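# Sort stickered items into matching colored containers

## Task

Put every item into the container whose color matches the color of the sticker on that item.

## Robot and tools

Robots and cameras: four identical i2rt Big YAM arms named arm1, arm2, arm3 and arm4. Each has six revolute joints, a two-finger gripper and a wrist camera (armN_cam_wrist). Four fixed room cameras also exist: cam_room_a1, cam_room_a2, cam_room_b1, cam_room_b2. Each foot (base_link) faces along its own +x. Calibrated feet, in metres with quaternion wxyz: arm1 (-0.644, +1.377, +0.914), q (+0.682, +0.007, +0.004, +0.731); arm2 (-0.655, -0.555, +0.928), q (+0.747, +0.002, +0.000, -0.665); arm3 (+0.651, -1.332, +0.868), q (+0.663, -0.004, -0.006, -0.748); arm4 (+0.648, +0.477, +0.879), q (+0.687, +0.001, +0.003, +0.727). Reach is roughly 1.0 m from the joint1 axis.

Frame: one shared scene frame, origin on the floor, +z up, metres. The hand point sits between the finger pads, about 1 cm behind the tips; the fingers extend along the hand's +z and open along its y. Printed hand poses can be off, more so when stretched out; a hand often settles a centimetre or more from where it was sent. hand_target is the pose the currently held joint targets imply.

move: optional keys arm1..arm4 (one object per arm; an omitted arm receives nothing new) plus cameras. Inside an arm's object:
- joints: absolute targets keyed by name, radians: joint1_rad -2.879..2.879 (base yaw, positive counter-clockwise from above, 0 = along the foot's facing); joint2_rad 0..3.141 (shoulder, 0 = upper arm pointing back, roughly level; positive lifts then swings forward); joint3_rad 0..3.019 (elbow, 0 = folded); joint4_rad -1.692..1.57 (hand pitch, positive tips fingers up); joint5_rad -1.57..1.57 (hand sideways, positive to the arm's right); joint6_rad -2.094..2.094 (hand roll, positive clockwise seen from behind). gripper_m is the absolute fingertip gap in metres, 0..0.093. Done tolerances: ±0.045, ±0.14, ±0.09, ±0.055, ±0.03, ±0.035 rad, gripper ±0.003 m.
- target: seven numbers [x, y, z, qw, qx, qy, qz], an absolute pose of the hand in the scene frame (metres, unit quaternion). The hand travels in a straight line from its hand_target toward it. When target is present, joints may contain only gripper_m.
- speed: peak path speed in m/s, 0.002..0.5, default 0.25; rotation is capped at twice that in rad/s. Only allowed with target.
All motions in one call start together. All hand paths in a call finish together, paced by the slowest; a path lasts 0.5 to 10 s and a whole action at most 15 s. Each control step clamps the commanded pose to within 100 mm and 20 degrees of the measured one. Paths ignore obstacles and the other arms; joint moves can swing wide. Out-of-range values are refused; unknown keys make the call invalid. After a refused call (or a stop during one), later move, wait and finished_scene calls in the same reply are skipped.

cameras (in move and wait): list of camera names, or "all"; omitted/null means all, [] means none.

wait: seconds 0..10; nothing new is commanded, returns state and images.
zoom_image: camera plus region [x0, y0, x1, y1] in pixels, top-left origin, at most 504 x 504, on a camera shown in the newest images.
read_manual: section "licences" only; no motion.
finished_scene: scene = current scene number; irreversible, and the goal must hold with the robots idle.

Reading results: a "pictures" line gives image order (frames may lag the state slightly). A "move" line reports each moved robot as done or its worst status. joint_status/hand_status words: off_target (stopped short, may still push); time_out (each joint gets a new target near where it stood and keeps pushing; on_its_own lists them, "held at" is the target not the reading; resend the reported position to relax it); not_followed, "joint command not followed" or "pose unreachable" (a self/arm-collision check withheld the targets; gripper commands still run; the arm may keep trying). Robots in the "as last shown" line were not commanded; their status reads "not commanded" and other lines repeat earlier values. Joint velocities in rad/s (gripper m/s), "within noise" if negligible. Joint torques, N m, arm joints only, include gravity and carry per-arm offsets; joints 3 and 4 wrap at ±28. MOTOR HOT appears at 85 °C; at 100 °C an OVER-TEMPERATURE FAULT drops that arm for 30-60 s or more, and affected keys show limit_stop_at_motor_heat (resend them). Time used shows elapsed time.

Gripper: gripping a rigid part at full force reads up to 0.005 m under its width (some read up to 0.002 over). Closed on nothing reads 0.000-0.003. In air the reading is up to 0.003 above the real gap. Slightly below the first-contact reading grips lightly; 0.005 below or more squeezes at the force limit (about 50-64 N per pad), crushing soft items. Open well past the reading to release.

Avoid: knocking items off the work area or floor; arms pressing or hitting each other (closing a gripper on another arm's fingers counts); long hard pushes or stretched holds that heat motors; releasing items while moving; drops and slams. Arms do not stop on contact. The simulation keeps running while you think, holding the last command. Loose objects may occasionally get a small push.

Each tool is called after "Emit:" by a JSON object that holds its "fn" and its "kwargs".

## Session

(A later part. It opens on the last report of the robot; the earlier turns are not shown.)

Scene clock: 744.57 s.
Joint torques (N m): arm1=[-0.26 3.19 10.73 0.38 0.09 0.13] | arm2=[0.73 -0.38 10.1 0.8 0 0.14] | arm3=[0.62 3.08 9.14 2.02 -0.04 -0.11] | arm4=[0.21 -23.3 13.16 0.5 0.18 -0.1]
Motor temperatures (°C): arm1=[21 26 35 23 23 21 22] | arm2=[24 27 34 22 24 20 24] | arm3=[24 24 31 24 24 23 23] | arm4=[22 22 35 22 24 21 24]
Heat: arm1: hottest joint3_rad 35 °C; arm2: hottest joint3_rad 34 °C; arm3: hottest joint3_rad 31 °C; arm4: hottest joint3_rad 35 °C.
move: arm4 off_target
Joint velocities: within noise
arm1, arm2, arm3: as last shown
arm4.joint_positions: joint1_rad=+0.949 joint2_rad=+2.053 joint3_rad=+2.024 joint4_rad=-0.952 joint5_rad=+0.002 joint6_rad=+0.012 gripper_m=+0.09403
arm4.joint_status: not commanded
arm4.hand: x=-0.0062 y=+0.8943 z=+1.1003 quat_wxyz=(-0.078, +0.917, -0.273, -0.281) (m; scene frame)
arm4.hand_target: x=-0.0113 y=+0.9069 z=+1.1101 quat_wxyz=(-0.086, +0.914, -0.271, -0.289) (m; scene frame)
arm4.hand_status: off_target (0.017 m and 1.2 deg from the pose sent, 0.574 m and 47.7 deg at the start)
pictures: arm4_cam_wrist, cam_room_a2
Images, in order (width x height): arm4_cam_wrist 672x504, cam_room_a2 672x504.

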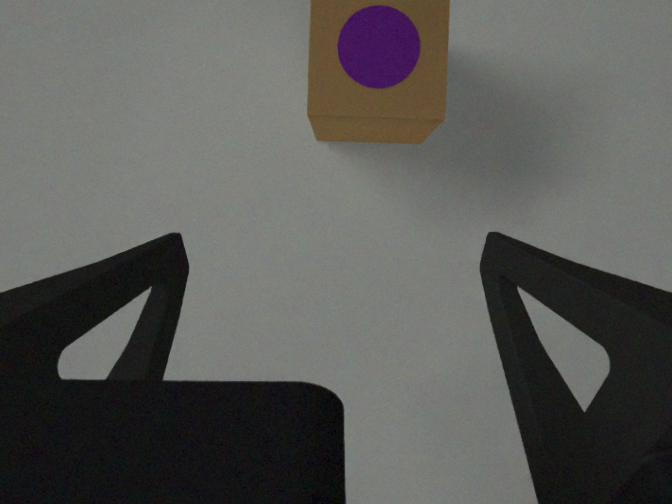

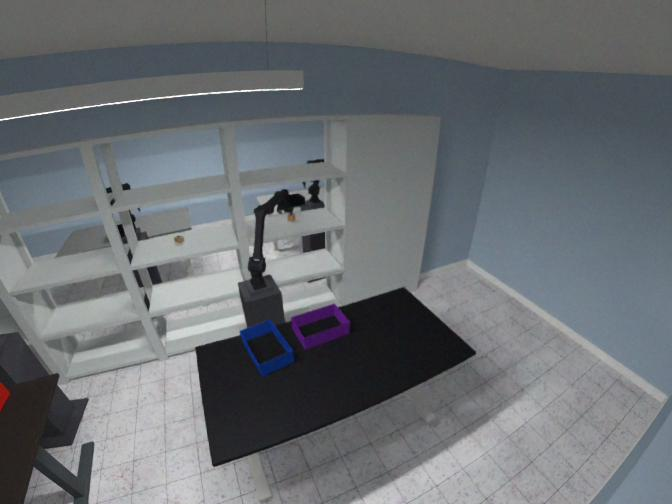

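Emit:
{"fn": "move", "kwargs": {"arm4": {"target": [-0.0435, 0.9476, 1.055, 0.0854, -0.9144, 0.2709, 0.2883], "speed": 0.15}, "cameras": ["arm4_cam_wrist"]}}

Scene clock: 756.43 s.
Joint torques (N m): arm1=[-0.62 2.78 10.91 0.55 0.07 0.1] | arm2=[0.62 -0.32 10.14 0.81 0 0.14] | arm3=[0.44 3.08 9.16 2 -0.04 -0.1] | arm4=[0.32 -25.29 13.08 0.98 -0.03 -0.08]
Motor temperatures (°C): arm1=[21 26 35 23 23 21 22] | arm2=[24 27 34 22 24 20 23] | arm3=[24 24 31 24 24 23 23] | arm4=[22 23 38 22 24 21 24]
Heat: arm1: hottest joint3_rad 35 °C; arm2: hottest joint3_rad 34 °C; arm3: hottest joint3_rad 31 °C; arm4: hottest joint3_rad 38 °C.
move: arm4 off_target
Joint velocities: within noise
arm1, arm2, arm3: as last shown
arm4.joint_positions: joint1_rad=+0.921 joint2_rad=+2.229 joint3_rad=+2.179 joint4_rad=-0.945 joint5_rad=-0.004 joint6_rad=-0.006 gripper_m=+0.09403
arm4.joint_status: not commanded
arm4.hand: x=-0.0335 y=+0.9376 z=+1.0438 quat_wxyz=(-0.080, +0.918, -0.277, -0.273) (m; scene frame)
arm4.hand_target: x=-0.0426 y=+0.9470 z=+1.0550 quat_wxyz=(-0.086, +0.914, -0.271, -0.289) (m; scene frame)
arm4.hand_status: off_target (0.018 m and 2.0 deg from the pose sent, 0.079 m and 1.2 deg at the start)
pictures: arm4_cam_wrist
Images, in order (width x height): arm4_cam_wrist 672x504.

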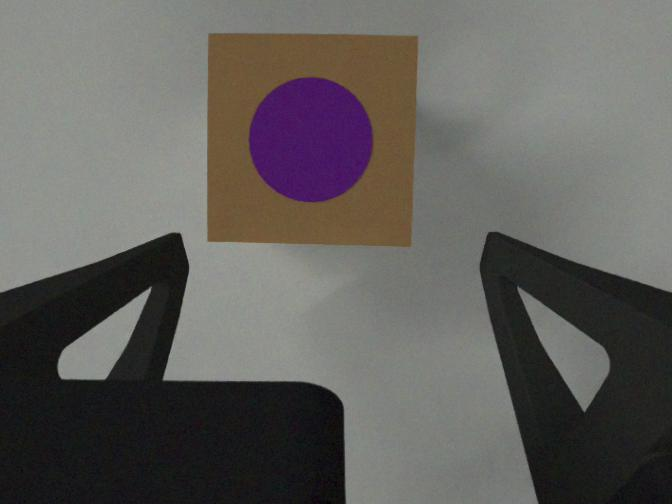

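Emit:
{"fn": "move", "kwargs": {"arm4": {"target": [-0.076, 0.955, 1.006, 0.0854, -0.9144, 0.2709, 0.2883], "speed": 0.12}, "cameras": ["arm4_cam_wrist"]}}

Scene clock: 777.03 s.
Joint torques (N m): arm1=[-0.79 2.61 10.93 0.53 0.1 0.11] | arm2=[0.73 -0.38 10.11 0.79 -0.01 0.14] | arm3=[0.56 2.9 9.16 2.02 -0.04 -0.11] | arm4=[0.91 -25.35 13 1.02 0.07 0.04]
Motor temperatures (°C): arm1=[21 25 35 23 23 21 22] | arm2=[24 26 34 22 23 20 23] | arm3=[24 24 31 24 24 23 23] | arm4=[22 27 43 22 24 21 24]
Heat: arm1: hottest joint3_rad 35 °C; arm2: hottest joint3_rad 34 °C; arm3: hottest joint3_rad 31 °C; arm4: hottest joint3_rad 43 °C.
move: arm4 off_target
Joint velocities: within noise
arm1, arm2, arm3: as last shown
arm4.joint_positions: joint1_rad=+0.931 joint2_rad=+2.342 joint3_rad=+2.293 joint4_rad=-0.927 joint5_rad=+0.001 joint6_rad=-0.007 gripper_m=+0.09400
arm4.joint_status: not commanded
arm4.hand: x=-0.0638 y=+0.9485 z=+1.0135 quat_wxyz=(-0.083, +0.916, -0.273, -0.282) (m; scene frame)
arm4.hand_target: x=-0.0750 y=+0.9542 z=+1.0057 quat_wxyz=(-0.085, +0.914, -0.271, -0.289) (m; scene frame)
arm4.hand_status: off_target (0.016 m and 0.8 deg from the pose sent, 0.060 m and 2.0 deg at the start)
pictures: arm4_cam_wrist
Images, in order (width x height): arm4_cam_wrist 672x504.

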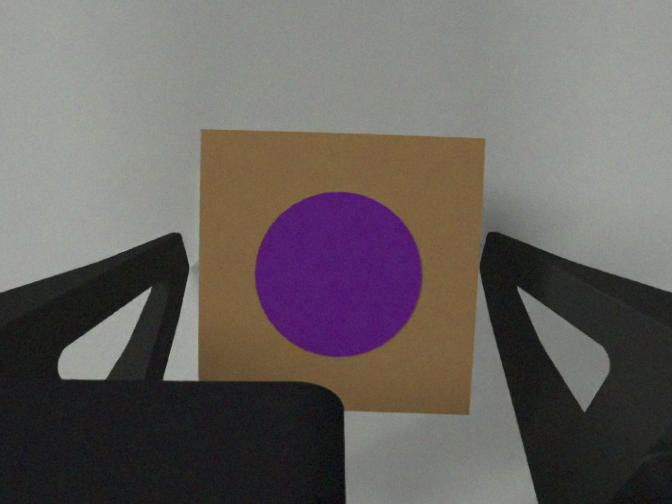

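Emit:
{"fn": "move", "kwargs": {"arm4": {"target": [-0.071, 0.951, 0.986, 0.0854, -0.9144, 0.2709, 0.2883], "speed": 0.12}, "cameras": ["arm4_cam_wrist"]}}

Scene clock: 783.57 s.
Joint torques (N m): arm1=[-0.79 2.78 10.7 0.4 0.1 0.08] | arm2=[0.56 -0.38 10.11 0.81 0 0.14] | arm3=[0.5 2.9 9.18 2.04 -0.03 -0.11] | arm4=[1.2 -26.64 8.24 1.44 -0.05 0.03]
Motor temperatures (°C): arm1=[21 25 35 23 23 21 22] | arm2=[24 26 34 22 23 20 23] | arm3=[24 24 31 24 24 23 23] | arm4=[22 27 43 22 24 21 24]
Heat: arm1: hottest joint3_rad 35 °C; arm2: hottest joint3_rad 34 °C; arm3: hottest joint3_rad 31 °C; arm4: hottest joint3_rad 43 °C.
move: arm4 off_target
Joint velocities: within noise
arm1, arm2, arm3: as last shown
arm4.joint_positions: joint1_rad=+0.931 joint2_rad=+2.342 joint3_rad=+2.277 joint4_rad=-0.872 joint5_rad=+0.004 joint6_rad=-0.008 gripper_m=+0.09400
arm4.joint_status: not commanded
arm4.hand: x=-0.0698 y=+0.9532 z=+1.0129 quat_wxyz=(-0.091, +0.910, -0.271, -0.300) (m; scene frame)
arm4.hand_target: x=-0.0702 y=+0.9506 z=+0.9861 quat_wxyz=(-0.085, +0.914, -0.271, -0.288) (m; scene frame)
arm4.hand_status: off_target (0.027 m and 1.5 deg from the pose sent, 0.029 m and 0.8 deg at the start)
pictures: arm4_cam_wrist
Images, in order (width x height): arm4_cam_wrist 672x504.

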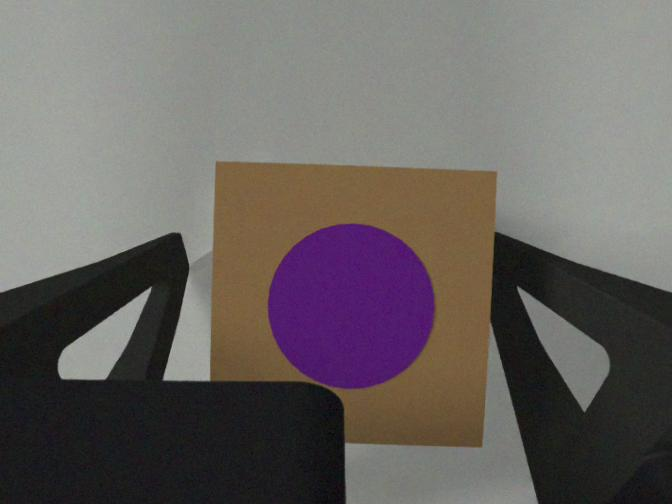

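Emit:
{"fn": "move", "kwargs": {"arm4": {"joints": {"gripper_m": 0.045}}, "cameras": ["arm4_cam_wrist"]}}

Scene clock: 791.77 s.
Joint torques (N m): arm1=[-0.67 2.55 10.96 0.47 0.1 0.16] | arm2=[0.62 -0.32 10.11 0.79 -0.01 0.14] | arm3=[0.56 2.96 9.14 1.98 -0.04 -0.11] | arm4=[1.26 -26.64 8.39 1.37 -0.06 0.04]
Motor temperatures (°C): arm1=[21 25 35 23 23 21 22] | arm2=[24 26 34 22 23 20 23] | arm3=[24 24 31 24 24 23 23] | arm4=[22 28 42 22 24 21 24]
Heat: arm1: hottest joint3_rad 35 °C; arm2: hottest joint3_rad 34 °C; arm3: hottest joint3_rad 31 °C; arm4: hottest joint3_rad 42 °C.
move: arm4 off_target
Joint velocities: within noise
arm1, arm2, arm3: as last shown
arm4.joint_positions: joint1_rad=+0.928 joint2_rad=+2.342 joint3_rad=+2.276 joint4_rad=-0.869 joint5_rad=+0.006 joint6_rad=-0.008 gripper_m=+0.05327
arm4.joint_status: gripper_m off_target (ended at +0.05330, target +0.04500)
arm4.hand: x=-0.0685 y=+0.9557 z=+1.0127 quat_wxyz=(-0.092, +0.910, -0.273, -0.300) (m; scene frame)
arm4.hand_target: x=-0.0703 y=+0.9507 z=+0.9862 quat_wxyz=(-0.085, +0.914, -0.271, -0.288) (m; scene frame)
arm4.hand_status: not commanded
pictures: arm4_cam_wrist
Images, in order (width x height): arm4_cam_wrist 672x504.

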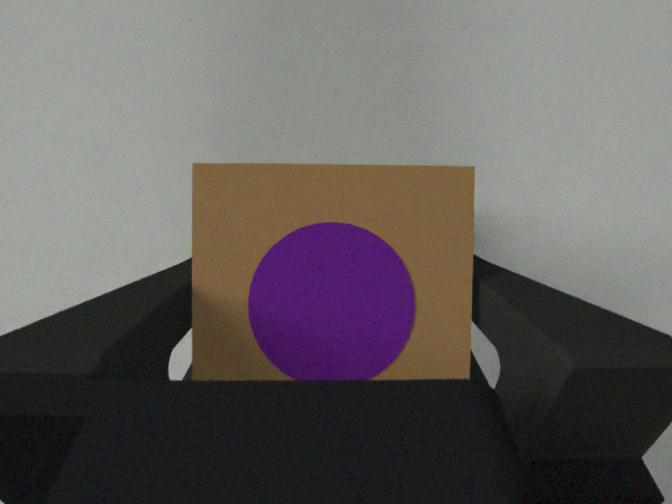

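Emit:
{"fn": "move", "kwargs": {"arm4": {"target": [-0.068, 0.951, 1.08, 0.0854, -0.9144, 0.2709, 0.2883], "speed": 0.2}, "cameras": []}}

Emit:
{"fn": "move", "kwargs": {"arm4": {"target": [0.422, 0.622, 1.15, 0.0854, -0.9144, 0.2709, 0.2883], "speed": 0.3}, "cameras": ["arm4_cam_wrist", "cam_room_a2"]}}

Scene clock: 801.33 s.
Joint torques (N m): arm1=[-0.97 2.49 10.89 0.44 0.11 0.09] | arm2=[0.62 -0.38 10.11 0.79 -0.01 0.13] | arm3=[0.56 3.02 9.16 2.02 -0.03 -0.12] | arm4=[0.91 -27.34 13.27 0.57 -0.07 0.04]
Motor temperatures (°C): arm1=[21 25 35 23 23 21 22] | arm2=[24 26 34 22 23 20 23] | arm3=[24 24 31 24 24 23 23] | arm4=[22 29 40 22 24 21 25]
Heat: arm1: hottest joint3_rad 35 °C; arm2: hottest joint3_rad 34 °C; arm3: hottest joint3_rad 31 °C; arm4: hottest joint3_rad 40 °C.
move: arm4 off_target
Joint velocities: within noise
arm1, arm2: as last shown
arm1.hand_target: x=-0.4986 y=+1.2665 z=+1.1290 quat_wxyz=(-0.097, -0.316, -0.943, +0.038) (m; scene frame)
arm3.joint_positions: joint1_rad=-1.441 joint2_rad=+0.298 joint3_rad=+0.798 joint4_rad=-0.807 joint5_rad=+0.001 joint6_rad=+0.006 gripper_m=+0.09402
arm3.joint_status: not commanded
arm3.hand: x=+0.4011 y=-1.3276 z=+1.2826 quat_wxyz=(-0.010, -0.807, +0.003, +0.590) (m; scene frame)
arm3.hand_target: x=+0.4002 y=-1.3254 z=+1.2847 quat_wxyz=(-0.005, -0.805, +0.004, +0.593) (m; scene frame)
arm3.hand_status: not commanded
arm4.joint_positions: joint1_rad=+0.928 joint2_rad=+2.341 joint3_rad=+2.441 joint4_rad=-1.086 joint5_rad=+0.004 joint6_rad=-0.008 gripper_m=+0.05327
arm4.joint_status: not commanded
arm4.hand: x=-0.0587 y=+0.9492 z=+1.0685 quat_wxyz=(-0.084, +0.917, -0.275, -0.277) (m; scene frame)
arm4.hand_target: x=-0.0672 y=+0.9505 z=+1.0799 quat_wxyz=(-0.086, +0.914, -0.271, -0.289) (m; scene frame)
arm4.hand_status: off_target (0.015 m and 1.5 deg from the pose sent, 0.067 m and 1.6 deg at the start)
pictures: none
No camera images: "cameras" was empty.

Scene clock: 804.03 s.
Joint torques (N m): arm1=[-0.73 2.9 10.85 0.53 0.08 0.11] | arm2=[0.67 -0.26 10.14 0.8 -0.01 0.13] | arm3=[0.67 3.08 9.14 2.02 -0.03 -0.12] | arm4=[1.96 -0.26 9.22 0.68 0.23 0.16]
Motor temperatures (°C): arm1=[21 25 35 23 23 21 22] | arm2=[24 26 34 22 23 20 23] | arm3=[24 24 31 24 24 23 23] | arm4=[22 29 40 22 24 21 25]
Heat: arm1: hottest joint3_rad 35 °C; arm2: hottest joint3_rad 34 °C; arm3: hottest joint3_rad 31 °C; arm4: hottest joint3_rad 40 °C.
move: arm4 done
Joint velocities: within noise
arm1.joint_positions: joint1_rad=-2.308 joint2_rad=+0.592 joint3_rad=+0.748 joint4_rad=-1.487 joint5_rad=-0.001 joint6_rad=-0.018 gripper_m=+0.09294
arm1.joint_status: not commanded
arm1.hand: x=-0.4984 y=+1.2642 z=+1.1301 quat_wxyz=(-0.105, -0.317, -0.942, +0.041) (m; scene frame)
arm1.hand_target: x=-0.4986 y=+1.2665 z=+1.1290 quat_wxyz=(-0.097, -0.316, -0.943, +0.038) (m; scene frame)
arm1.hand_status: not commanded
arm2.joint_positions: joint1_rad=+2.176 joint2_rad=+0.596 joint3_rad=+0.780 joint4_rad=-1.478 joint5_rad=+0.001 joint6_rad=+0.007 gripper_m=+0.09289
arm2.joint_status: not commanded
arm2.hand: x=-0.5133 y=-0.4315 z=+1.1614 quat_wxyz=(-0.130, +0.347, -0.928, -0.050) (m; scene frame)
arm2.hand_target: x=-0.5169 y=-0.4351 z=+1.1527 quat_wxyz=(-0.114, +0.343, -0.931, -0.044) (m; scene frame)
arm2.hand_status: not commanded
arm3: as last shown
arm4.joint_positions: joint1_rad=+0.955 joint2_rad=+0.609 joint3_rad=+0.794 joint4_rad=-1.129 joint5_rad=+0.016 joint6_rad=+0.004 gripper_m=+0.05327
arm4.joint_status: not commanded
arm4.hand: x=+0.4223 y=+0.6242 z=+1.1539 quat_wxyz=(-0.090, +0.913, -0.267, -0.296) (m; scene frame)
arm4.hand_target: x=+0.4221 y=+0.6221 z=+1.1500 quat_wxyz=(-0.086, +0.914, -0.271, -0.288) (m; scene frame)
arm4.hand_status: done (0.004 m and 1.1 deg from the pose sent, 0.587 m and 1.5 deg at the start)
pictures: arm4_cam_wrist, cam_room_a2
Images, in order (width x height): arm4_cam_wrist 672x504, cam_room_a2 672x504.

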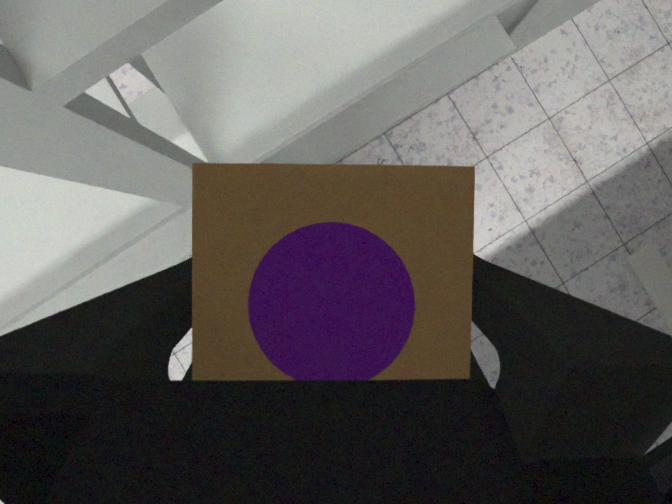

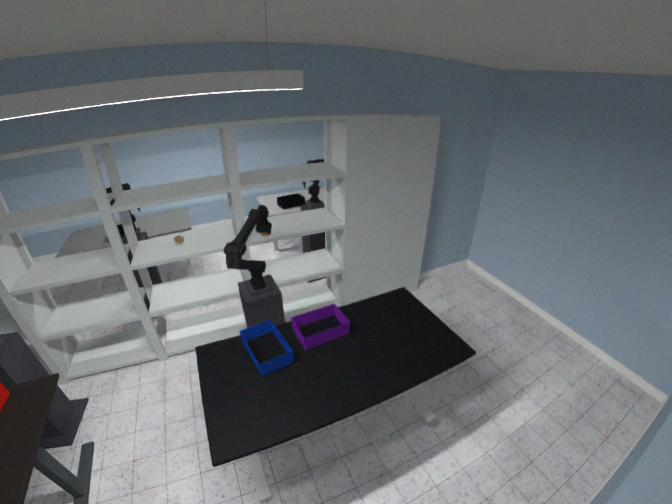

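Emit:
{"fn": "move", "kwargs": {"arm4": {"joints": {"joint1_rad": -1.087, "joint2_rad": 0.7, "joint3_rad": 0.85, "joint4_rad": -1.1, "joint5_rad": 0, "joint6_rad": 0}}, "cameras": ["arm4_cam_wrist"]}}

Emit:
{"fn": "move", "kwargs": {"arm4": {"target": [1.10, 0.75, 0.95, 0.2898, -0.2549, 0.919, 0.0804], "speed": 0.25}, "cameras": ["arm4_cam_wrist", "cam_room_a2"]}}

Scene clock: 833.50 s.
Joint torques (N m): arm1=[-0.91 3.31 10.85 0.36 0.07 0.11] | arm2=[0.56 -0.32 10.14 0.79 -0.01 0.14] | arm3=[0.62 2.9 9.14 2 -0.04 -0.11] | arm4=[0.56 -2.9 13.34 1.33 0.04 0]
Motor temperatures (°C): arm1=[21 25 35 23 22 21 22] | arm2=[24 25 34 22 23 20 23] | arm3=[24 24 31 24 24 23 23] | arm4=[22 25 38 22 24 21 26]
Heat: arm1: hottest joint3_rad 35 °C; arm2: hottest joint3_rad 34 °C; arm3: hottest joint3_rad 31 °C; arm4: hottest joint3_rad 38 °C.
move: arm4 done
Joint velocities: within noise
arm1, arm2, arm3: as last shown
arm4.joint_positions: joint1_rad=-1.083 joint2_rad=+0.706 joint3_rad=+0.794 joint4_rad=-1.112 joint5_rad=+0.001 joint6_rad=+0.004 gripper_m=+0.05325
arm4.joint_status: all done
arm4.hand: x=+0.8941 y=+0.6255 z=+1.1290 quat_wxyz=(-0.257, +0.257, -0.929, -0.071) (m; scene frame)
arm4.hand_target: x=+0.9038 y=+0.6306 z=+1.1609 quat_wxyz=(-0.292, +0.255, -0.918, -0.081) (m; scene frame)
arm4.hand_status: not commanded
pictures: arm4_cam_wrist
Images, in order (width x height): arm4_cam_wrist 672x504.

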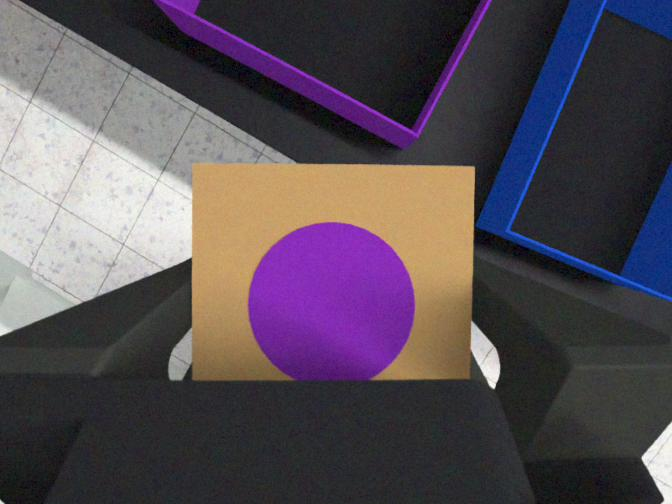

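Scene clock: 835.37 s.
Joint torques (N m): arm1=[-1.2 2.96 10.77 0.31 0.1 0.12] | arm2=[0.56 -0.38 10.14 0.81 -0.01 0.14] | arm3=[0.67 2.9 9.11 2.03 -0.04 -0.11] | arm4=[0.67 -13.51 10.65 1.47 0.08 0.06]
Motor temperatures (°C): arm1=[21 25 35 23 22 21 22] | arm2=[24 25 34 22 23 20 23] | arm3=[24 24 31 24 24 23 23] | arm4=[22 25 38 22 24 21 26]
Heat: arm1: hottest joint3_rad 35 °C; arm2: hottest joint3_rad 34 °C; arm3: hottest joint3_rad 31 °C; arm4: hottest joint3_rad 38 °C.
move: arm4 off_target
Joint velocities: within noise
arm1, arm2, arm3: as last shown
arm4.joint_positions: joint1_rad=-1.083 joint2_rad=+1.546 joint3_rad=+0.841 joint4_rad=-0.309 joint5_rad=+0.001 joint6_rad=+0.004 gripper_m=+0.05325
arm4.joint_status: not commanded
arm4.hand: x=+1.0776 y=+0.7364 z=+0.9310 quat_wxyz=(-0.263, +0.256, -0.927, -0.073) (m; scene frame)
arm4.hand_target: x=+1.0986 y=+0.7492 z=+0.9509 quat_wxyz=(-0.290, +0.255, -0.919, -0.080) (m; scene frame)
arm4.hand_status: off_target (0.032 m and 3.4 deg from the pose sent, 0.300 m and 4.0 deg at the start)
pictures: arm4_cam_wrist, cam_room_a2
Images, in order (width x height): arm4_cam_wrist 672x504, cam_room_a2 672x504.

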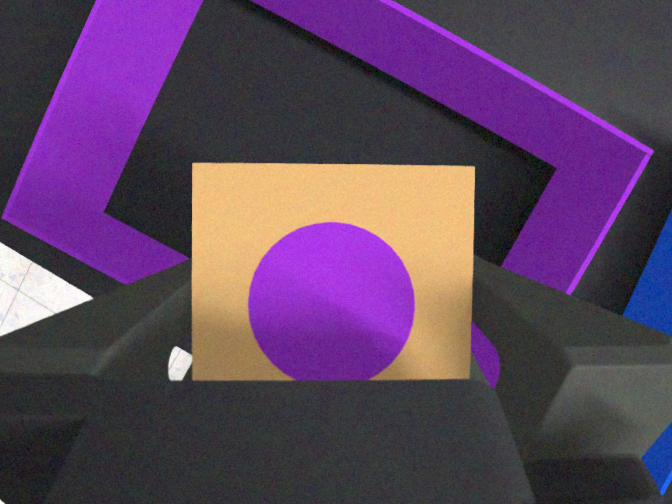

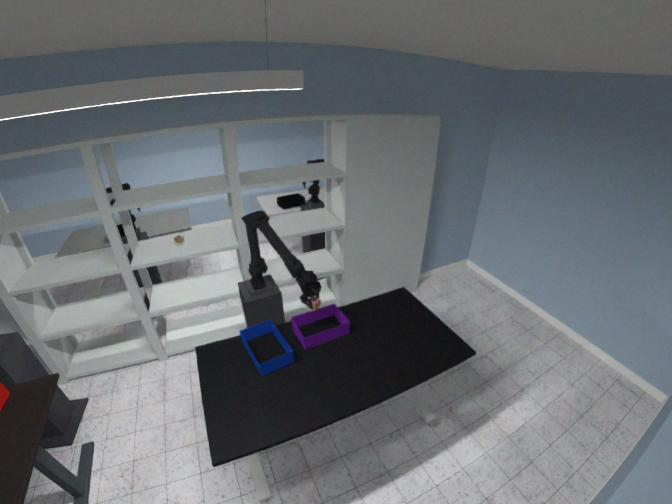

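Emit:
{"fn": "move", "kwargs": {"arm4": {"target": [1.105, 0.757, 0.86, 0.2898, -0.2549, 0.919, 0.0804], "speed": 0.15}, "cameras": ["arm4_cam_wrist"]}}

Emit:
{"fn": "zoom_image", "kwargs": {"camera": "arm4_cam_wrist", "region": [0, 0, 504, 378]}}

Scene clock: 853.27 s.
Joint torques (N m): arm1=[-0.97 2.78 10.69 0.4 0.06 0.1] | arm2=[0.62 -0.32 10.11 0.79 -0.01 0.15] | arm3=[0.56 3.02 9.13 2.06 -0.03 -0.11] | arm4=[1.61 -14.33 6.39 1.61 0.21 0.1]
Motor temperatures (°C): arm1=[21 25 35 23 22 21 22] | arm2=[23 25 34 22 23 20 23] | arm3=[24 24 31 24 24 23 23] | arm4=[22 25 40 22 24 21 26]
Heat: arm1: hottest joint3_rad 35 °C; arm2: hottest joint3_rad 34 °C; arm3: hottest joint3_rad 31 °C; arm4: hottest joint3_rad 40 °C.
move: arm4 done
Joint velocities: within noise
arm1, arm2, arm3: as last shown
arm4.joint_positions: joint1_rad=-1.083 joint2_rad=+1.755 joint3_rad=+0.841 joint4_rad=-0.052 joint5_rad=+0.002 joint6_rad=+0.004 gripper_m=+0.05325
arm4.joint_status: not commanded
arm4.hand: x=+1.1028 y=+0.7513 z=+0.8616 quat_wxyz=(-0.284, +0.255, -0.921, -0.078) (m; scene frame)
arm4.hand_target: x=+1.1049 y=+0.7570 z=+0.8601 quat_wxyz=(-0.290, +0.255, -0.919, -0.080) (m; scene frame)
arm4.hand_status: done (0.006 m and 0.7 deg from the pose sent, 0.079 m and 3.4 deg at the start)
pictures: arm4_cam_wrist
Images, in order (width x height): arm4_cam_wrist 672x504.

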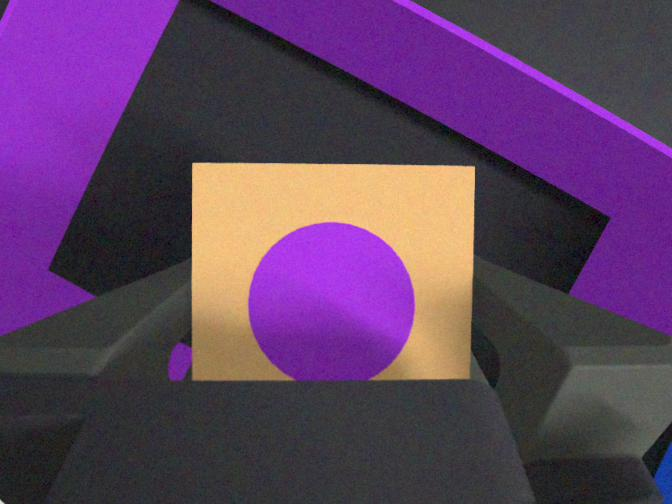

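Scaled by 1.000.

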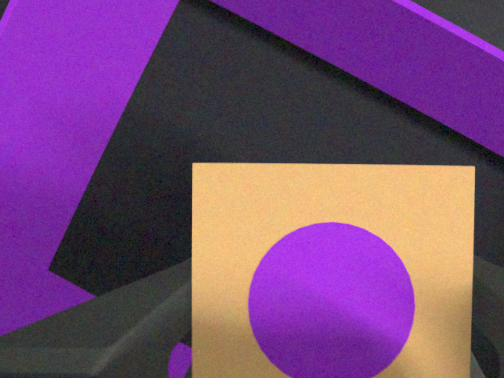

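Emit:
{"fn": "move", "kwargs": {"arm4": {"target": [1.10, 0.757, 0.775, 0.2898, -0.2549, 0.919, 0.0804], "speed": 0.15}, "cameras": ["arm4_cam_wrist", "cam_room_a2"]}}

Scene clock: 860.93 s.
Joint torques (N m): arm1=[-1.08 3.08 10.88 0.39 0.09 0.13] | arm2=[0.62 -0.44 10.11 0.81 -0.01 0.14] | arm3=[0.56 2.96 9.16 2.03 -0.03 -0.11] | arm4=[1.38 -16.03 4.51 1.5 0.22 0.12]
Motor temperatures (°C): arm1=[21 25 35 23 22 21 22] | arm2=[23 25 34 22 23 20 23] | arm3=[24 24 31 24 24 23 23] | arm4=[22 24 39 22 24 21 26]
Heat: arm1: hottest joint3_rad 35 °C; arm2: hottest joint3_rad 34 °C; arm3: hottest joint3_rad 31 °C; arm4: hottest joint3_rad 39 °C.
move: arm4 done
Joint velocities: within noise
arm1, arm2, arm3: as last shown
arm4.joint_positions: joint1_rad=-1.079 joint2_rad=+1.976 joint3_rad=+0.825 joint4_rad=+0.185 joint5_rad=+0.006 joint6_rad=+0.004 gripper_m=+0.05325
arm4.joint_status: not commanded
arm4.hand: x=+1.0995 y=+0.7517 z=+0.7765 quat_wxyz=(-0.285, +0.256, -0.920, -0.078) (m; scene frame)
arm4.hand_target: x=+1.1000 y=+0.7570 z=+0.7752 quat_wxyz=(-0.290, +0.255, -0.919, -0.081) (m; scene frame)
arm4.hand_status: done (0.006 m and 0.7 deg from the pose sent, 0.087 m and 0.7 deg at the start)
pictures: arm4_cam_wrist, cam_room_a2
Images, in order (width x height): arm4_cam_wrist 672x504, cam_room_a2 672x504.

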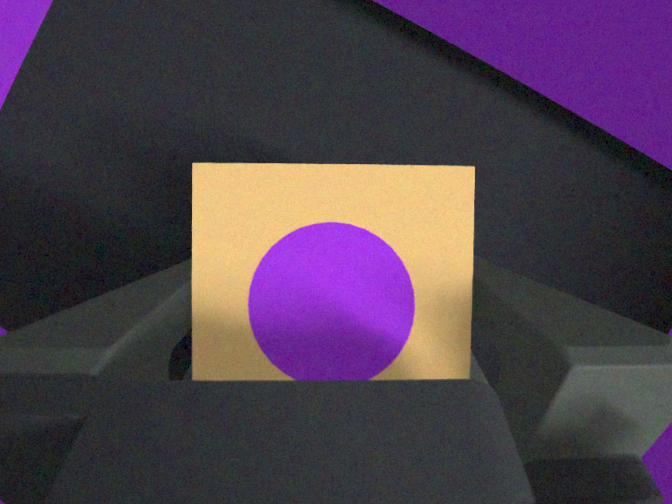

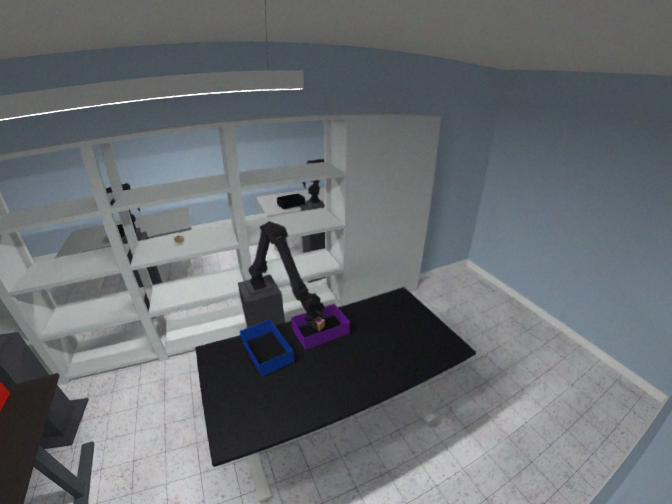

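Emit:
{"fn": "move", "kwargs": {"arm4": {"target": [1.10, 0.757, 0.748, 0.2898, -0.2549, 0.919, 0.0804], "speed": 0.1}, "cameras": []}}

Emit:
{"fn": "move", "kwargs": {"arm4": {"target": [1.10, 0.757, 0.733, 0.2898, -0.2549, 0.919, 0.0804], "speed": 0.08}, "cameras": ["arm4_cam_wrist"]}}

Scene clock: 864.97 s.
Joint torques (N m): arm1=[-0.5 3.08 10.95 0.57 0.1 0.11] | arm2=[0.5 -0.32 10.11 0.8 0 0.14] | arm3=[0.62 2.9 9.13 1.96 -0.03 -0.1] | arm4=[1.26 -15.56 4.53 1.52 0.21 0.16]
Motor temperatures (°C): arm1=[21 25 35 23 22 21 22] | arm2=[23 25 34 22 23 20 23] | arm3=[24 24 31 24 24 23 23] | arm4=[22 25 38 22 24 21 26]
Heat: arm1: hottest joint3_rad 35 °C; arm2: hottest joint3_rad 34 °C; arm3: hottest joint3_rad 31 °C; arm4: hottest joint3_rad 38 °C.
move: arm4 done
Joint velocities: within noise
arm1, arm2, arm3: as last shown
arm4.joint_positions: joint1_rad=-1.079 joint2_rad=+2.046 joint3_rad=+0.825 joint4_rad=+0.252 joint5_rad=+0.006 joint6_rad=+0.004 gripper_m=+0.05325
arm4.joint_status: not commanded
arm4.hand: x=+1.0966 y=+0.7499 z=+0.7508 quat_wxyz=(-0.284, +0.256, -0.921, -0.077) (m; scene frame)
arm4.hand_target: x=+1.0999 y=+0.7570 z=+0.7482 quat_wxyz=(-0.290, +0.255, -0.919, -0.081) (m; scene frame)
arm4.hand_status: done (0.008 m and 0.8 deg from the pose sent, 0.029 m and 0.7 deg at the start)
pictures: none
No camera images: "cameras" was empty.

Scene clock: 865.93 s.
Joint torques (N m): arm1=[-1.14 3.14 10.81 0.46 0.09 0.13] | arm2=[0.5 -0.32 10.11 0.83 -0.01 0.14] | arm3=[0.56 3.14 9.13 2.06 -0.03 -0.11] | arm4=[1.73 -15.03 4.96 1.44 0.22 0.1]
Motor temperatures (°C): arm1=[21 25 35 23 22 21 22] | arm2=[23 25 34 22 23 20 23] | arm3=[24 24 31 24 24 23 23] | arm4=[22 25 38 22 24 21 26]
Heat: arm1: hottest joint3_rad 35 °C; arm2: hottest joint3_rad 34 °C; arm3: hottest joint3_rad 31 °C; arm4: hottest joint3_rad 38 °C.
move: arm4 off_target
Joint velocities: within noise
arm1, arm2, arm3: as last shown
arm4.joint_positions: joint1_rad=-1.079 joint2_rad=+2.081 joint3_rad=+0.826 joint4_rad=+0.290 joint5_rad=+0.006 joint6_rad=+0.004 gripper_m=+0.05325
arm4.joint_status: not commanded
arm4.hand: x=+1.0954 y=+0.7492 z=+0.7383 quat_wxyz=(-0.285, +0.256, -0.920, -0.078) (m; scene frame)
arm4.hand_target: x=+1.0998 y=+0.7568 z=+0.7332 quat_wxyz=(-0.290, +0.255, -0.919, -0.080) (m; scene frame)
arm4.hand_status: off_target (0.011 m and 0.7 deg from the pose sent, 0.019 m and 0.9 deg at the start)
pictures: arm4_cam_wrist
Images, in order (width x height): arm4_cam_wrist 672x504.

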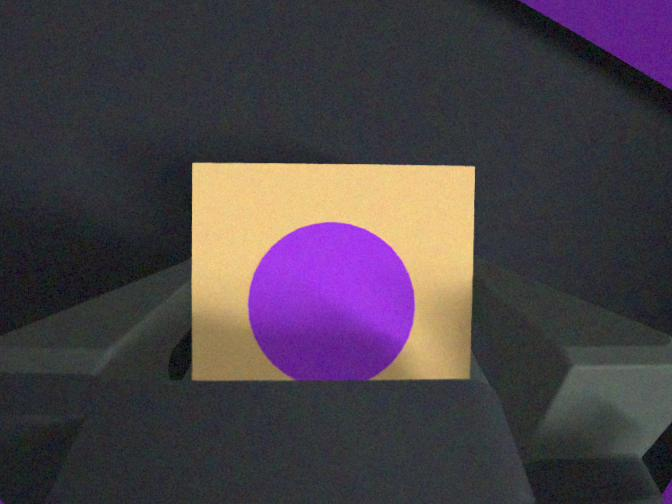

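Emit:
{"fn": "move", "kwargs": {"arm4": {"target": [1.10, 0.757, 0.720, 0.2898, -0.2549, 0.919, 0.0804], "speed": 0.08}, "cameras": ["arm4_cam_wrist"]}}

Scene clock: 870.80 s.
Joint torques (N m): arm1=[-0.44 2.73 10.88 0.64 0.11 0.1] | arm2=[0.73 -0.38 10.13 0.81 -0.02 0.13] | arm3=[0.56 3.02 9.16 2.09 -0.03 -0.11] | arm4=[1.49 -13.33 4.59 1.33 0.21 0.19]
Motor temperatures (°C): arm1=[21 25 35 23 22 21 22] | arm2=[23 25 34 22 23 20 23] | arm3=[24 24 31 24 24 23 23] | arm4=[22 24 38 22 24 21 26]
Heat: arm1: hottest joint3_rad 35 °C; arm2: hottest joint3_rad 34 °C; arm3: hottest joint3_rad 31 °C; arm4: hottest joint3_rad 38 °C.
move: arm4 off_target
Joint velocities: within noise
arm1, arm2: as last shown
arm3.joint_positions: joint1_rad=-1.441 joint2_rad=+0.298 joint3_rad=+0.798 joint4_rad=-0.807 joint5_rad=+0.001 joint6_rad=+0.006 gripper_m=+0.09402
arm3.joint_status: not commanded
arm3.hand: x=+0.4011 y=-1.3276 z=+1.2826 quat_wxyz=(-0.010, -0.807, +0.003, +0.590) (m; scene frame)
arm3.hand_target: x=+0.4002 y=-1.3254 z=+1.2847 quat_wxyz=(-0.005, -0.805, +0.004, +0.593) (m; scene frame)
arm3.hand_status: not commanded
arm4.joint_positions: joint1_rad=-1.079 joint2_rad=+2.098 joint3_rad=+0.835 joint4_rad=+0.328 joint5_rad=+0.006 joint6_rad=+0.004 gripper_m=+0.05325
arm4.joint_status: not commanded
arm4.hand: x=+1.1023 y=+0.7533 z=+0.7373 quat_wxyz=(-0.299, +0.255, -0.916, -0.081) (m; scene frame)
arm4.hand_target: x=+1.0995 y=+0.7565 z=+0.7206 quat_wxyz=(-0.290, +0.255, -0.919, -0.080) (m; scene frame)
arm4.hand_status: off_target (0.018 m and 1.1 deg from the pose sent, 0.021 m and 0.7 deg at the start)
pictures: arm4_cam_wrist
Images, in order (width x height): arm4_cam_wrist 672x504.

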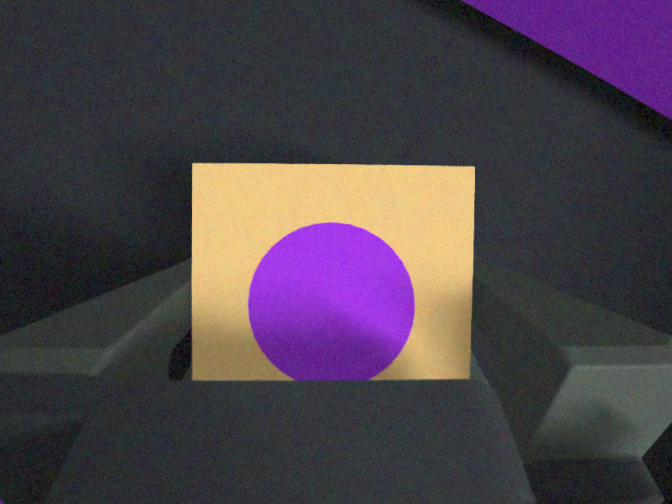

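Emit:
{"fn": "move", "kwargs": {"arm4": {"target": [1.0995, 0.7565, 0.736, 0.2898, -0.2549, 0.919, 0.0804], "joints": {"gripper_m": 0.058}, "speed": 0.08}, "cameras": ["arm4_cam_wrist"]}}

Emit:
{"fn": "move", "kwargs": {"arm4": {"joints": {"gripper_m": 0.093}}, "cameras": []}}

Emit:
{"fn": "move", "kwargs": {"arm4": {"target": [1.0, 0.689, 0.92, 0.2898, -0.2549, 0.919, 0.0804], "speed": 0.25}, "cameras": ["arm4_cam_wrist", "cam_room_a2"]}}

Scene clock: 875.83 s.
Joint torques (N m): arm1=[-0.79 3.25 10.82 0.59 0.08 0.11] | arm2=[0.56 -0.38 10.14 0.83 0 0.14] | arm3=[0.62 2.96 9.13 2 -0.02 -0.11] | arm4=[0.79 -17.03 3.88 0.2 0.2 0.14]
Motor temperatures (°C): arm1=[21 25 35 23 22 21 22] | arm2=[23 25 34 22 23 20 23] | arm3=[24 24 31 24 24 23 23] | arm4=[22 25 37 22 24 21 26]
Heat: arm1: hottest joint3_rad 35 °C; arm2: hottest joint3_rad 34 °C; arm3: hottest joint3_rad 31 °C; arm4: hottest joint3_rad 37 °C.
move: arm4 done
Joint velocities: within noise
arm1.joint_positions: joint1_rad=-2.308 joint2_rad=+0.592 joint3_rad=+0.748 joint4_rad=-1.487 joint5_rad=-0.001 joint6_rad=-0.018 gripper_m=+0.09294
arm1.joint_status: not commanded
arm1.hand: x=-0.4984 y=+1.2642 z=+1.1301 quat_wxyz=(-0.105, -0.317, -0.942, +0.041) (m; scene frame)
arm1.hand_target: x=-0.4986 y=+1.2665 z=+1.1290 quat_wxyz=(-0.097, -0.316, -0.943, +0.038) (m; scene frame)
arm1.hand_status: not commanded
arm2.joint_positions: joint1_rad=+2.176 joint2_rad=+0.596 joint3_rad=+0.780 joint4_rad=-1.478 joint5_rad=+0.001 joint6_rad=+0.007 gripper_m=+0.09289
arm2.joint_status: not commanded
arm2.hand: x=-0.5133 y=-0.4315 z=+1.1614 quat_wxyz=(-0.130, +0.347, -0.928, -0.050) (m; scene frame)
arm2.hand_target: x=-0.5169 y=-0.4351 z=+1.1527 quat_wxyz=(-0.114, +0.343, -0.931, -0.044) (m; scene frame)
arm2.hand_status: not commanded
arm3: as last shown
arm4.joint_positions: joint1_rad=-1.077 joint2_rad=+2.098 joint3_rad=+0.835 joint4_rad=+0.322 joint5_rad=+0.006 joint6_rad=+0.004 gripper_m=+0.05792
arm4.joint_status: all done
arm4.hand: x=+1.1011 y=+0.7533 z=+0.7369 quat_wxyz=(-0.296, +0.256, -0.917, -0.081) (m; scene frame)
arm4.hand_target: x=+1.0995 y=+0.7564 z=+0.7360 quat_wxyz=(-0.290, +0.255, -0.919, -0.080) (m; scene frame)
arm4.hand_status: done (0.004 m and 0.8 deg from the pose sent, 0.004 m and 1.0 deg at the start)
pictures: arm4_cam_wrist
Images, in order (width x height): arm4_cam_wrist 672x504.

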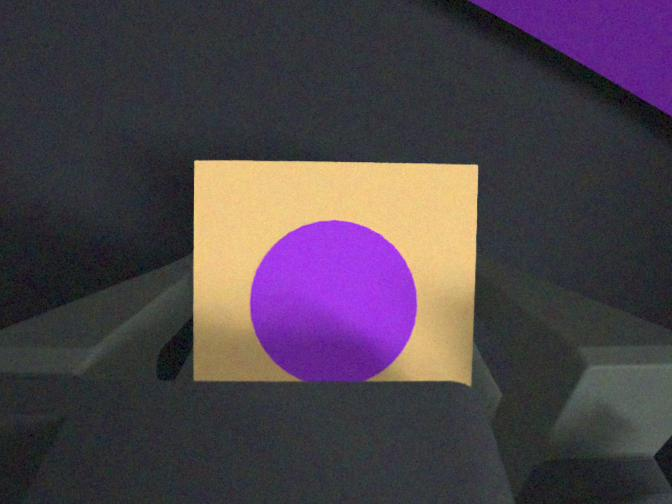

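Scene clock: 876.37 s.
Joint torques (N m): arm1=[-0.21 3.14 11.03 0.49 0.11 0.12] | arm2=[0.56 -0.32 10.17 0.81 -0.01 0.13] | arm3=[0.5 3.02 9.13 2.02 -0.05 -0.11] | arm4=[1.03 -17.14 3.82 0.38 0.2 0.13]
Motor temperatures (°C): arm1=[21 25 35 23 22 21 22] | arm2=[23 25 34 22 23 20 23] | arm3=[24 24 31 24 24 23 23] | arm4=[22 25 37 22 24 21 26]
Heat: arm1: hottest joint3_rad 35 °C; arm2: hottest joint3_rad 34 °C; arm3: hottest joint3_rad 31 °C; arm4: hottest joint3_rad 37 °C.
move: arm4 done
Joint velocities: within noise
arm1, arm2, arm3: as last shown
arm4.joint_positions: joint1_rad=-1.073 joint2_rad=+2.097 joint3_rad=+0.835 joint4_rad=+0.321 joint5_rad=+0.006 joint6_rad=+0.004 gripper_m=+0.09288
arm4.joint_status: all done
arm4.hand: x=+1.1000 y=+0.7552 z=+0.7373 quat_wxyz=(-0.296, +0.258, -0.916, -0.081) (m; scene frame)
arm4.hand_target: x=+1.0995 y=+0.7566 z=+0.7361 quat_wxyz=(-0.290, +0.255, -0.919, -0.080) (m; scene frame)
arm4.hand_status: not commanded
pictures: none
No camera images: "cameras" was empty.

Scene clock: 877.93 s.
Joint torques (N m): arm1=[-0.44 2.73 10.89 0.35 0.11 0.11] | arm2=[0.62 -0.32 10.11 0.8 -0.01 0.14] | arm3=[0.56 3.14 9.13 2.03 -0.03 -0.11] | arm4=[0.15 -8.18 6.61 0.76 -0.05 0]
Motor temperatures (°C): arm1=[21 24 35 23 22 21 22] | arm2=[23 25 34 22 23 20 23] | arm3=[24 24 31 24 24 23 23] | arm4=[22 25 36 22 24 21 26]
Heat: arm1: hottest joint3_rad 35 °C; arm2: hottest joint3_rad 34 °C; arm3: hottest joint3_rad 31 °C; arm4: hottest joint3_rad 36 °C.
move: arm4 done
Joint velocities: within noise
arm1, arm2, arm3: as last shown
arm4.joint_positions: joint1_rad=-1.075 joint2_rad=+1.324 joint3_rad=+0.550 joint4_rad=-0.155 joint5_rad=+0.004 joint6_rad=+0.005 gripper_m=+0.09289
arm4.joint_status: not commanded
arm4.hand: x=+1.0026 y=+0.6945 z=+0.9271 quat_wxyz=(-0.301, +0.256, -0.915, -0.084) (m; scene frame)
arm4.hand_target: x=+0.9999 y=+0.6890 z=+0.9201 quat_wxyz=(-0.290, +0.255, -0.919, -0.080) (m; scene frame)
arm4.hand_status: done (0.009 m and 1.5 deg from the pose sent, 0.219 m and 0.8 deg at the start)
pictures: arm4_cam_wrist, cam_room_a2
Images, in order (width x height): arm4_cam_wrist 672x504, cam_room_a2 672x504.

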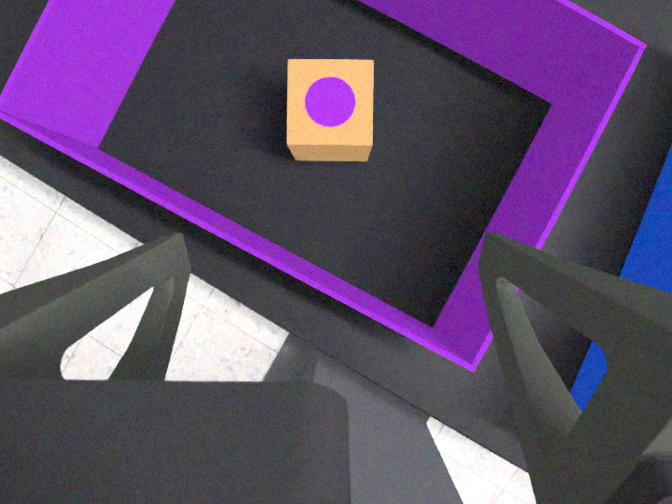

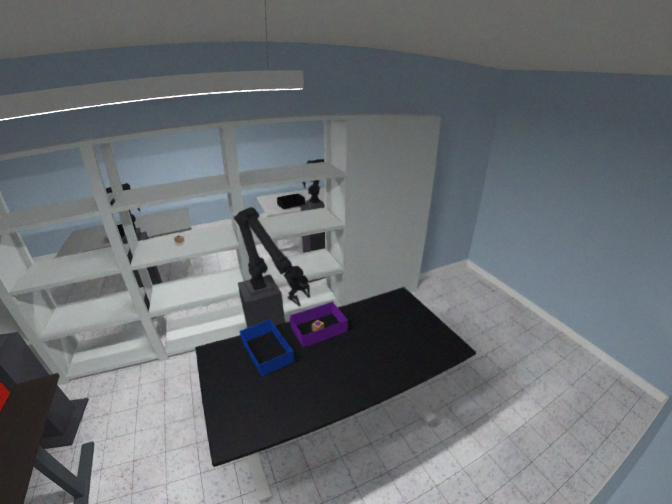

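Emit:
{"fn": "move", "kwargs": {"arm4": {"joints": {"joint1_rad": 2.135, "joint2_rad": 0.3, "joint3_rad": 0.8, "joint4_rad": -0.6, "joint5_rad": 0, "joint6_rad": 0}}, "cameras": ["arm4_cam_wrist", "cam_room_a2"]}}

Emit:
{"fn": "zoom_image", "kwargs": {"camera": "arm4_cam_wrist", "region": [200, 40, 480, 250]}}

Scene clock: 886.20 s.
Joint torques (N m): arm1=[-1.38 2.9 10.86 0.39 0.09 0.13] | arm2=[0.62 -0.38 10.1 0.77 0 0.14] | arm3=[0.56 3.02 9.14 2.02 -0.04 -0.11] | arm4=[1.2 2.9 10.45 1.03 0.13 -0.01]
Motor temperatures (°C): arm1=[21 24 35 23 22 21 22] | arm2=[23 25 34 22 23 20 23] | arm3=[24 24 31 24 24 23 23] | arm4=[22 24 36 22 24 21 26]
Heat: arm1: hottest joint3_rad 35 °C; arm2: hottest joint3_rad 34 °C; arm3: hottest joint3_rad 31 °C; arm4: hottest joint3_rad 36 °C.
move: arm4 done
Joint velocities: within noise
arm1, arm2, arm3: as last shown
arm4.joint_positions: joint1_rad=+2.131 joint2_rad=+0.305 joint3_rad=+0.778 joint4_rad=-0.588 joint5_rad=-0.002 joint6_rad=+0.005 gripper_m=+0.09294
arm4.joint_status: all done
arm4.hand: x=+0.4336 y=+0.3255 z=+1.3357 quat_wxyz=(+0.205, +0.710, +0.225, -0.635) (m; scene frame)
arm4.hand_target: x=+0.4382 y=+0.3280 z=+1.3464 quat_wxyz=(+0.206, +0.704, +0.226, -0.641) (m; scene frame)
arm4.hand_status: not commanded
pictures: arm4_cam_wrist, cam_room_a2
Images, in order (width x height): arm4_cam_wrist 672x504, cam_room_a2 672x504.

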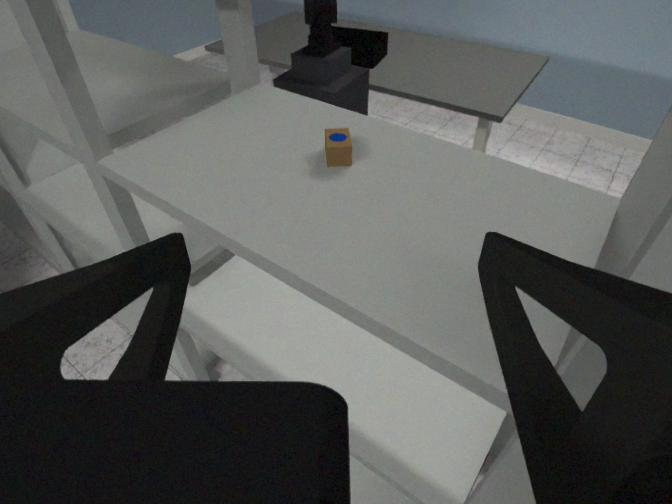

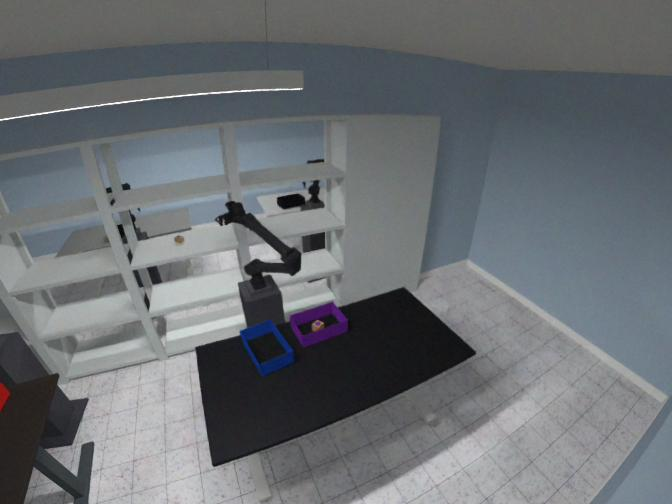

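Scaled by 1.800.

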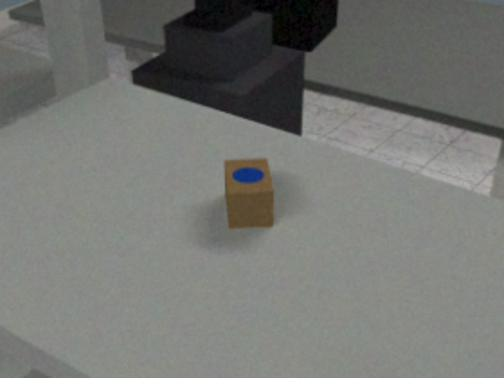

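Emit:
{"fn": "move", "kwargs": {"arm4": {"target": [-0.022, -0.013, 1.105, -0.1085, -0.8911, -0.2982, 0.3243], "speed": 0.25}, "cameras": ["arm4_cam_wrist"]}}

Scene clock: 904.23 s.
Joint torques (N m): arm1=[-0.56 3.02 10.84 0.53 0.09 0.1] | arm2=[0.56 -0.32 10.09 0.8 0 0.14] | arm3=[0.5 2.96 9.11 2.02 -0.04 -0.11] | arm4=[1.61 -24.23 13.35 0.54 -0.07 -0.09]
Motor temperatures (°C): arm1=[21 24 35 23 22 21 22] | arm2=[23 25 34 22 23 20 23] | arm3=[24 24 31 24 24 23 23] | arm4=[22 24 37 22 24 21 25]
Heat: arm1: hottest joint3_rad 35 °C; arm2: hottest joint3_rad 34 °C; arm3: hottest joint3_rad 31 °C; arm4: hottest joint3_rad 37 °C.
move: arm4 off_target
Joint velocities: within noise
arm1, arm2, arm3: as last shown
arm4.joint_positions: joint1_rad=+2.135 joint2_rad=+2.146 joint3_rad=+2.127 joint4_rad=-0.877 joint5_rad=-0.006 joint6_rad=+0.002 gripper_m=+0.09294
arm4.joint_status: not commanded
arm4.hand: x=-0.0179 y=+0.0002 z=+1.0962 quat_wxyz=(+0.105, +0.897, +0.288, -0.317) (m; scene frame)
arm4.hand_target: x=-0.0212 y=-0.0124 z=+1.1050 quat_wxyz=(+0.109, +0.891, +0.298, -0.325) (m; scene frame)
arm4.hand_status: off_target (0.016 m and 1.7 deg from the pose sent, 0.613 m and 43.8 deg at the start)
pictures: arm4_cam_wrist
Images, in order (width x height): arm4_cam_wrist 672x504.

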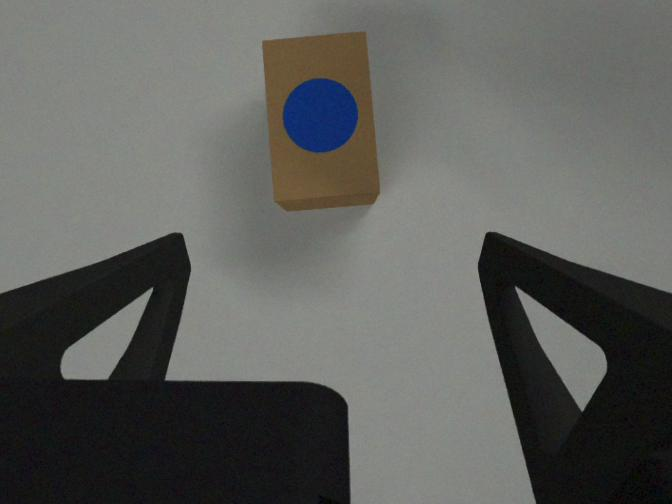

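Emit:
{"fn": "move", "kwargs": {"arm4": {"target": [-0.062, -0.05, 1.045, -0.117, -0.883, -0.3214, 0.3214], "speed": 0.15}, "cameras": ["arm4_cam_wrist"]}}

Scene clock: 915.80 s.
Joint torques (N m): arm1=[-0.79 3.02 10.89 0.35 0.08 0.06] | arm2=[0.67 -0.32 10.11 0.81 -0.01 0.14] | arm3=[0.56 2.9 9.14 2.06 -0.04 -0.12] | arm4=[1.55 -27.16 13.34 0.66 -0.05 -0.09]
Motor temperatures (°C): arm1=[21 24 35 23 22 21 22] | arm2=[23 25 34 22 23 20 23] | arm3=[24 24 31 24 24 23 23] | arm4=[22 25 41 22 24 21 25]
Heat: arm1: hottest joint3_rad 35 °C; arm2: hottest joint3_rad 34 °C; arm3: hottest joint3_rad 31 °C; arm4: hottest joint3_rad 41 °C.
move: arm4 off_target
Joint velocities: within noise
arm1, arm2, arm3: as last shown
arm4.joint_positions: joint1_rad=+2.136 joint2_rad=+2.368 joint3_rad=+2.367 joint4_rad=-0.895 joint5_rad=-0.039 joint6_rad=-0.037 gripper_m=+0.09294
arm4.joint_status: not commanded
arm4.hand: x=-0.0595 y=-0.0374 z=+1.0387 quat_wxyz=(+0.114, +0.890, +0.311, -0.314) (m; scene frame)
arm4.hand_target: x=-0.0613 y=-0.0494 z=+1.0449 quat_wxyz=(+0.117, +0.883, +0.321, -0.322) (m; scene frame)
arm4.hand_status: off_target (0.014 m and 1.6 deg from the pose sent, 0.084 m and 4.4 deg at the start)
pictures: arm4_cam_wrist
Images, in order (width x height): arm4_cam_wrist 672x504.

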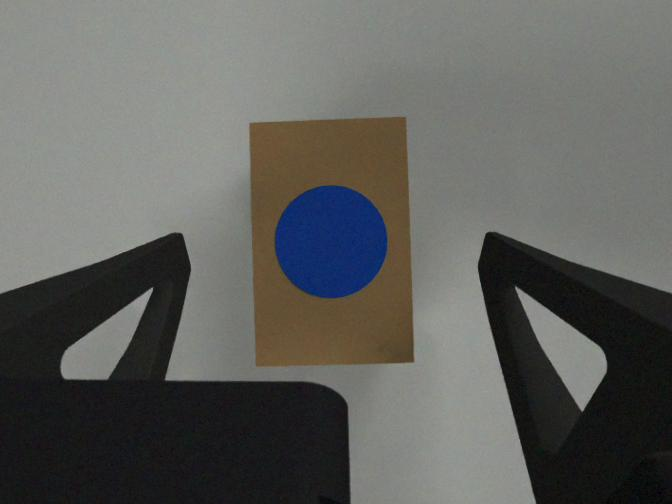

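Emit:
{"fn": "move", "kwargs": {"arm4": {"target": [-0.064, -0.051, 1.008, -0.117, -0.883, -0.3214, 0.3214], "speed": 0.1}, "cameras": ["arm4_cam_wrist"]}}

Scene clock: 923.23 s.
Joint torques (N m): arm1=[-0.73 2.96 10.78 0.46 0.12 0.11] | arm2=[0.5 -0.44 10.13 0.8 -0.01 0.14] | arm3=[0.44 3.08 9.14 2.02 -0.03 -0.12] | arm4=[1.2 -26.4 9.26 1.59 -0.08 -0.08]
Motor temperatures (°C): arm1=[21 24 35 23 22 21 22] | arm2=[23 25 34 22 23 20 23] | arm3=[24 24 31 24 24 23 23] | arm4=[22 25 43 22 24 21 25]
Heat: arm1: hottest joint3_rad 35 °C; arm2: hottest joint3_rad 34 °C; arm3: hottest joint3_rad 31 °C; arm4: hottest joint3_rad 43 °C.
move: arm4 off_target
Joint velocities: within noise
arm1, arm2, arm3: as last shown
arm4.joint_positions: joint1_rad=+2.136 joint2_rad=+2.368 joint3_rad=+2.350 joint4_rad=-0.840 joint5_rad=-0.040 joint6_rad=-0.038 gripper_m=+0.09294
arm4.joint_status: not commanded
arm4.hand: x=-0.0652 y=-0.0417 z=+1.0382 quat_wxyz=(+0.119, +0.883, +0.310, -0.331) (m; scene frame)
arm4.hand_target: x=-0.0628 y=-0.0500 z=+1.0082 quat_wxyz=(+0.117, +0.883, +0.321, -0.321) (m; scene frame)
arm4.hand_status: off_target (0.032 m and 1.8 deg from the pose sent, 0.034 m and 1.6 deg at the start)
pictures: arm4_cam_wrist
Images, in order (width x height): arm4_cam_wrist 672x504.

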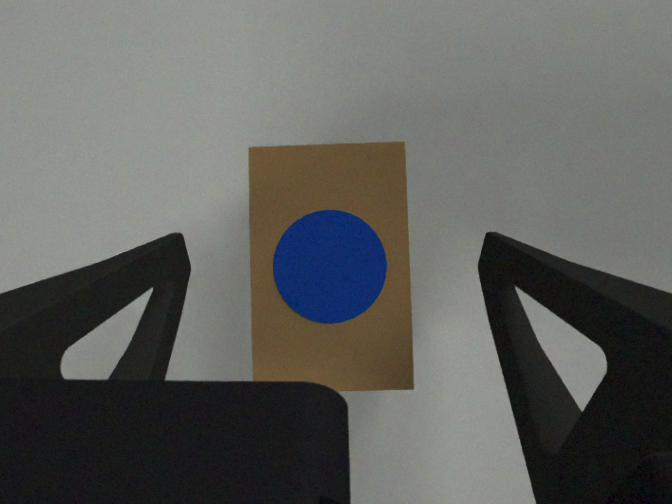

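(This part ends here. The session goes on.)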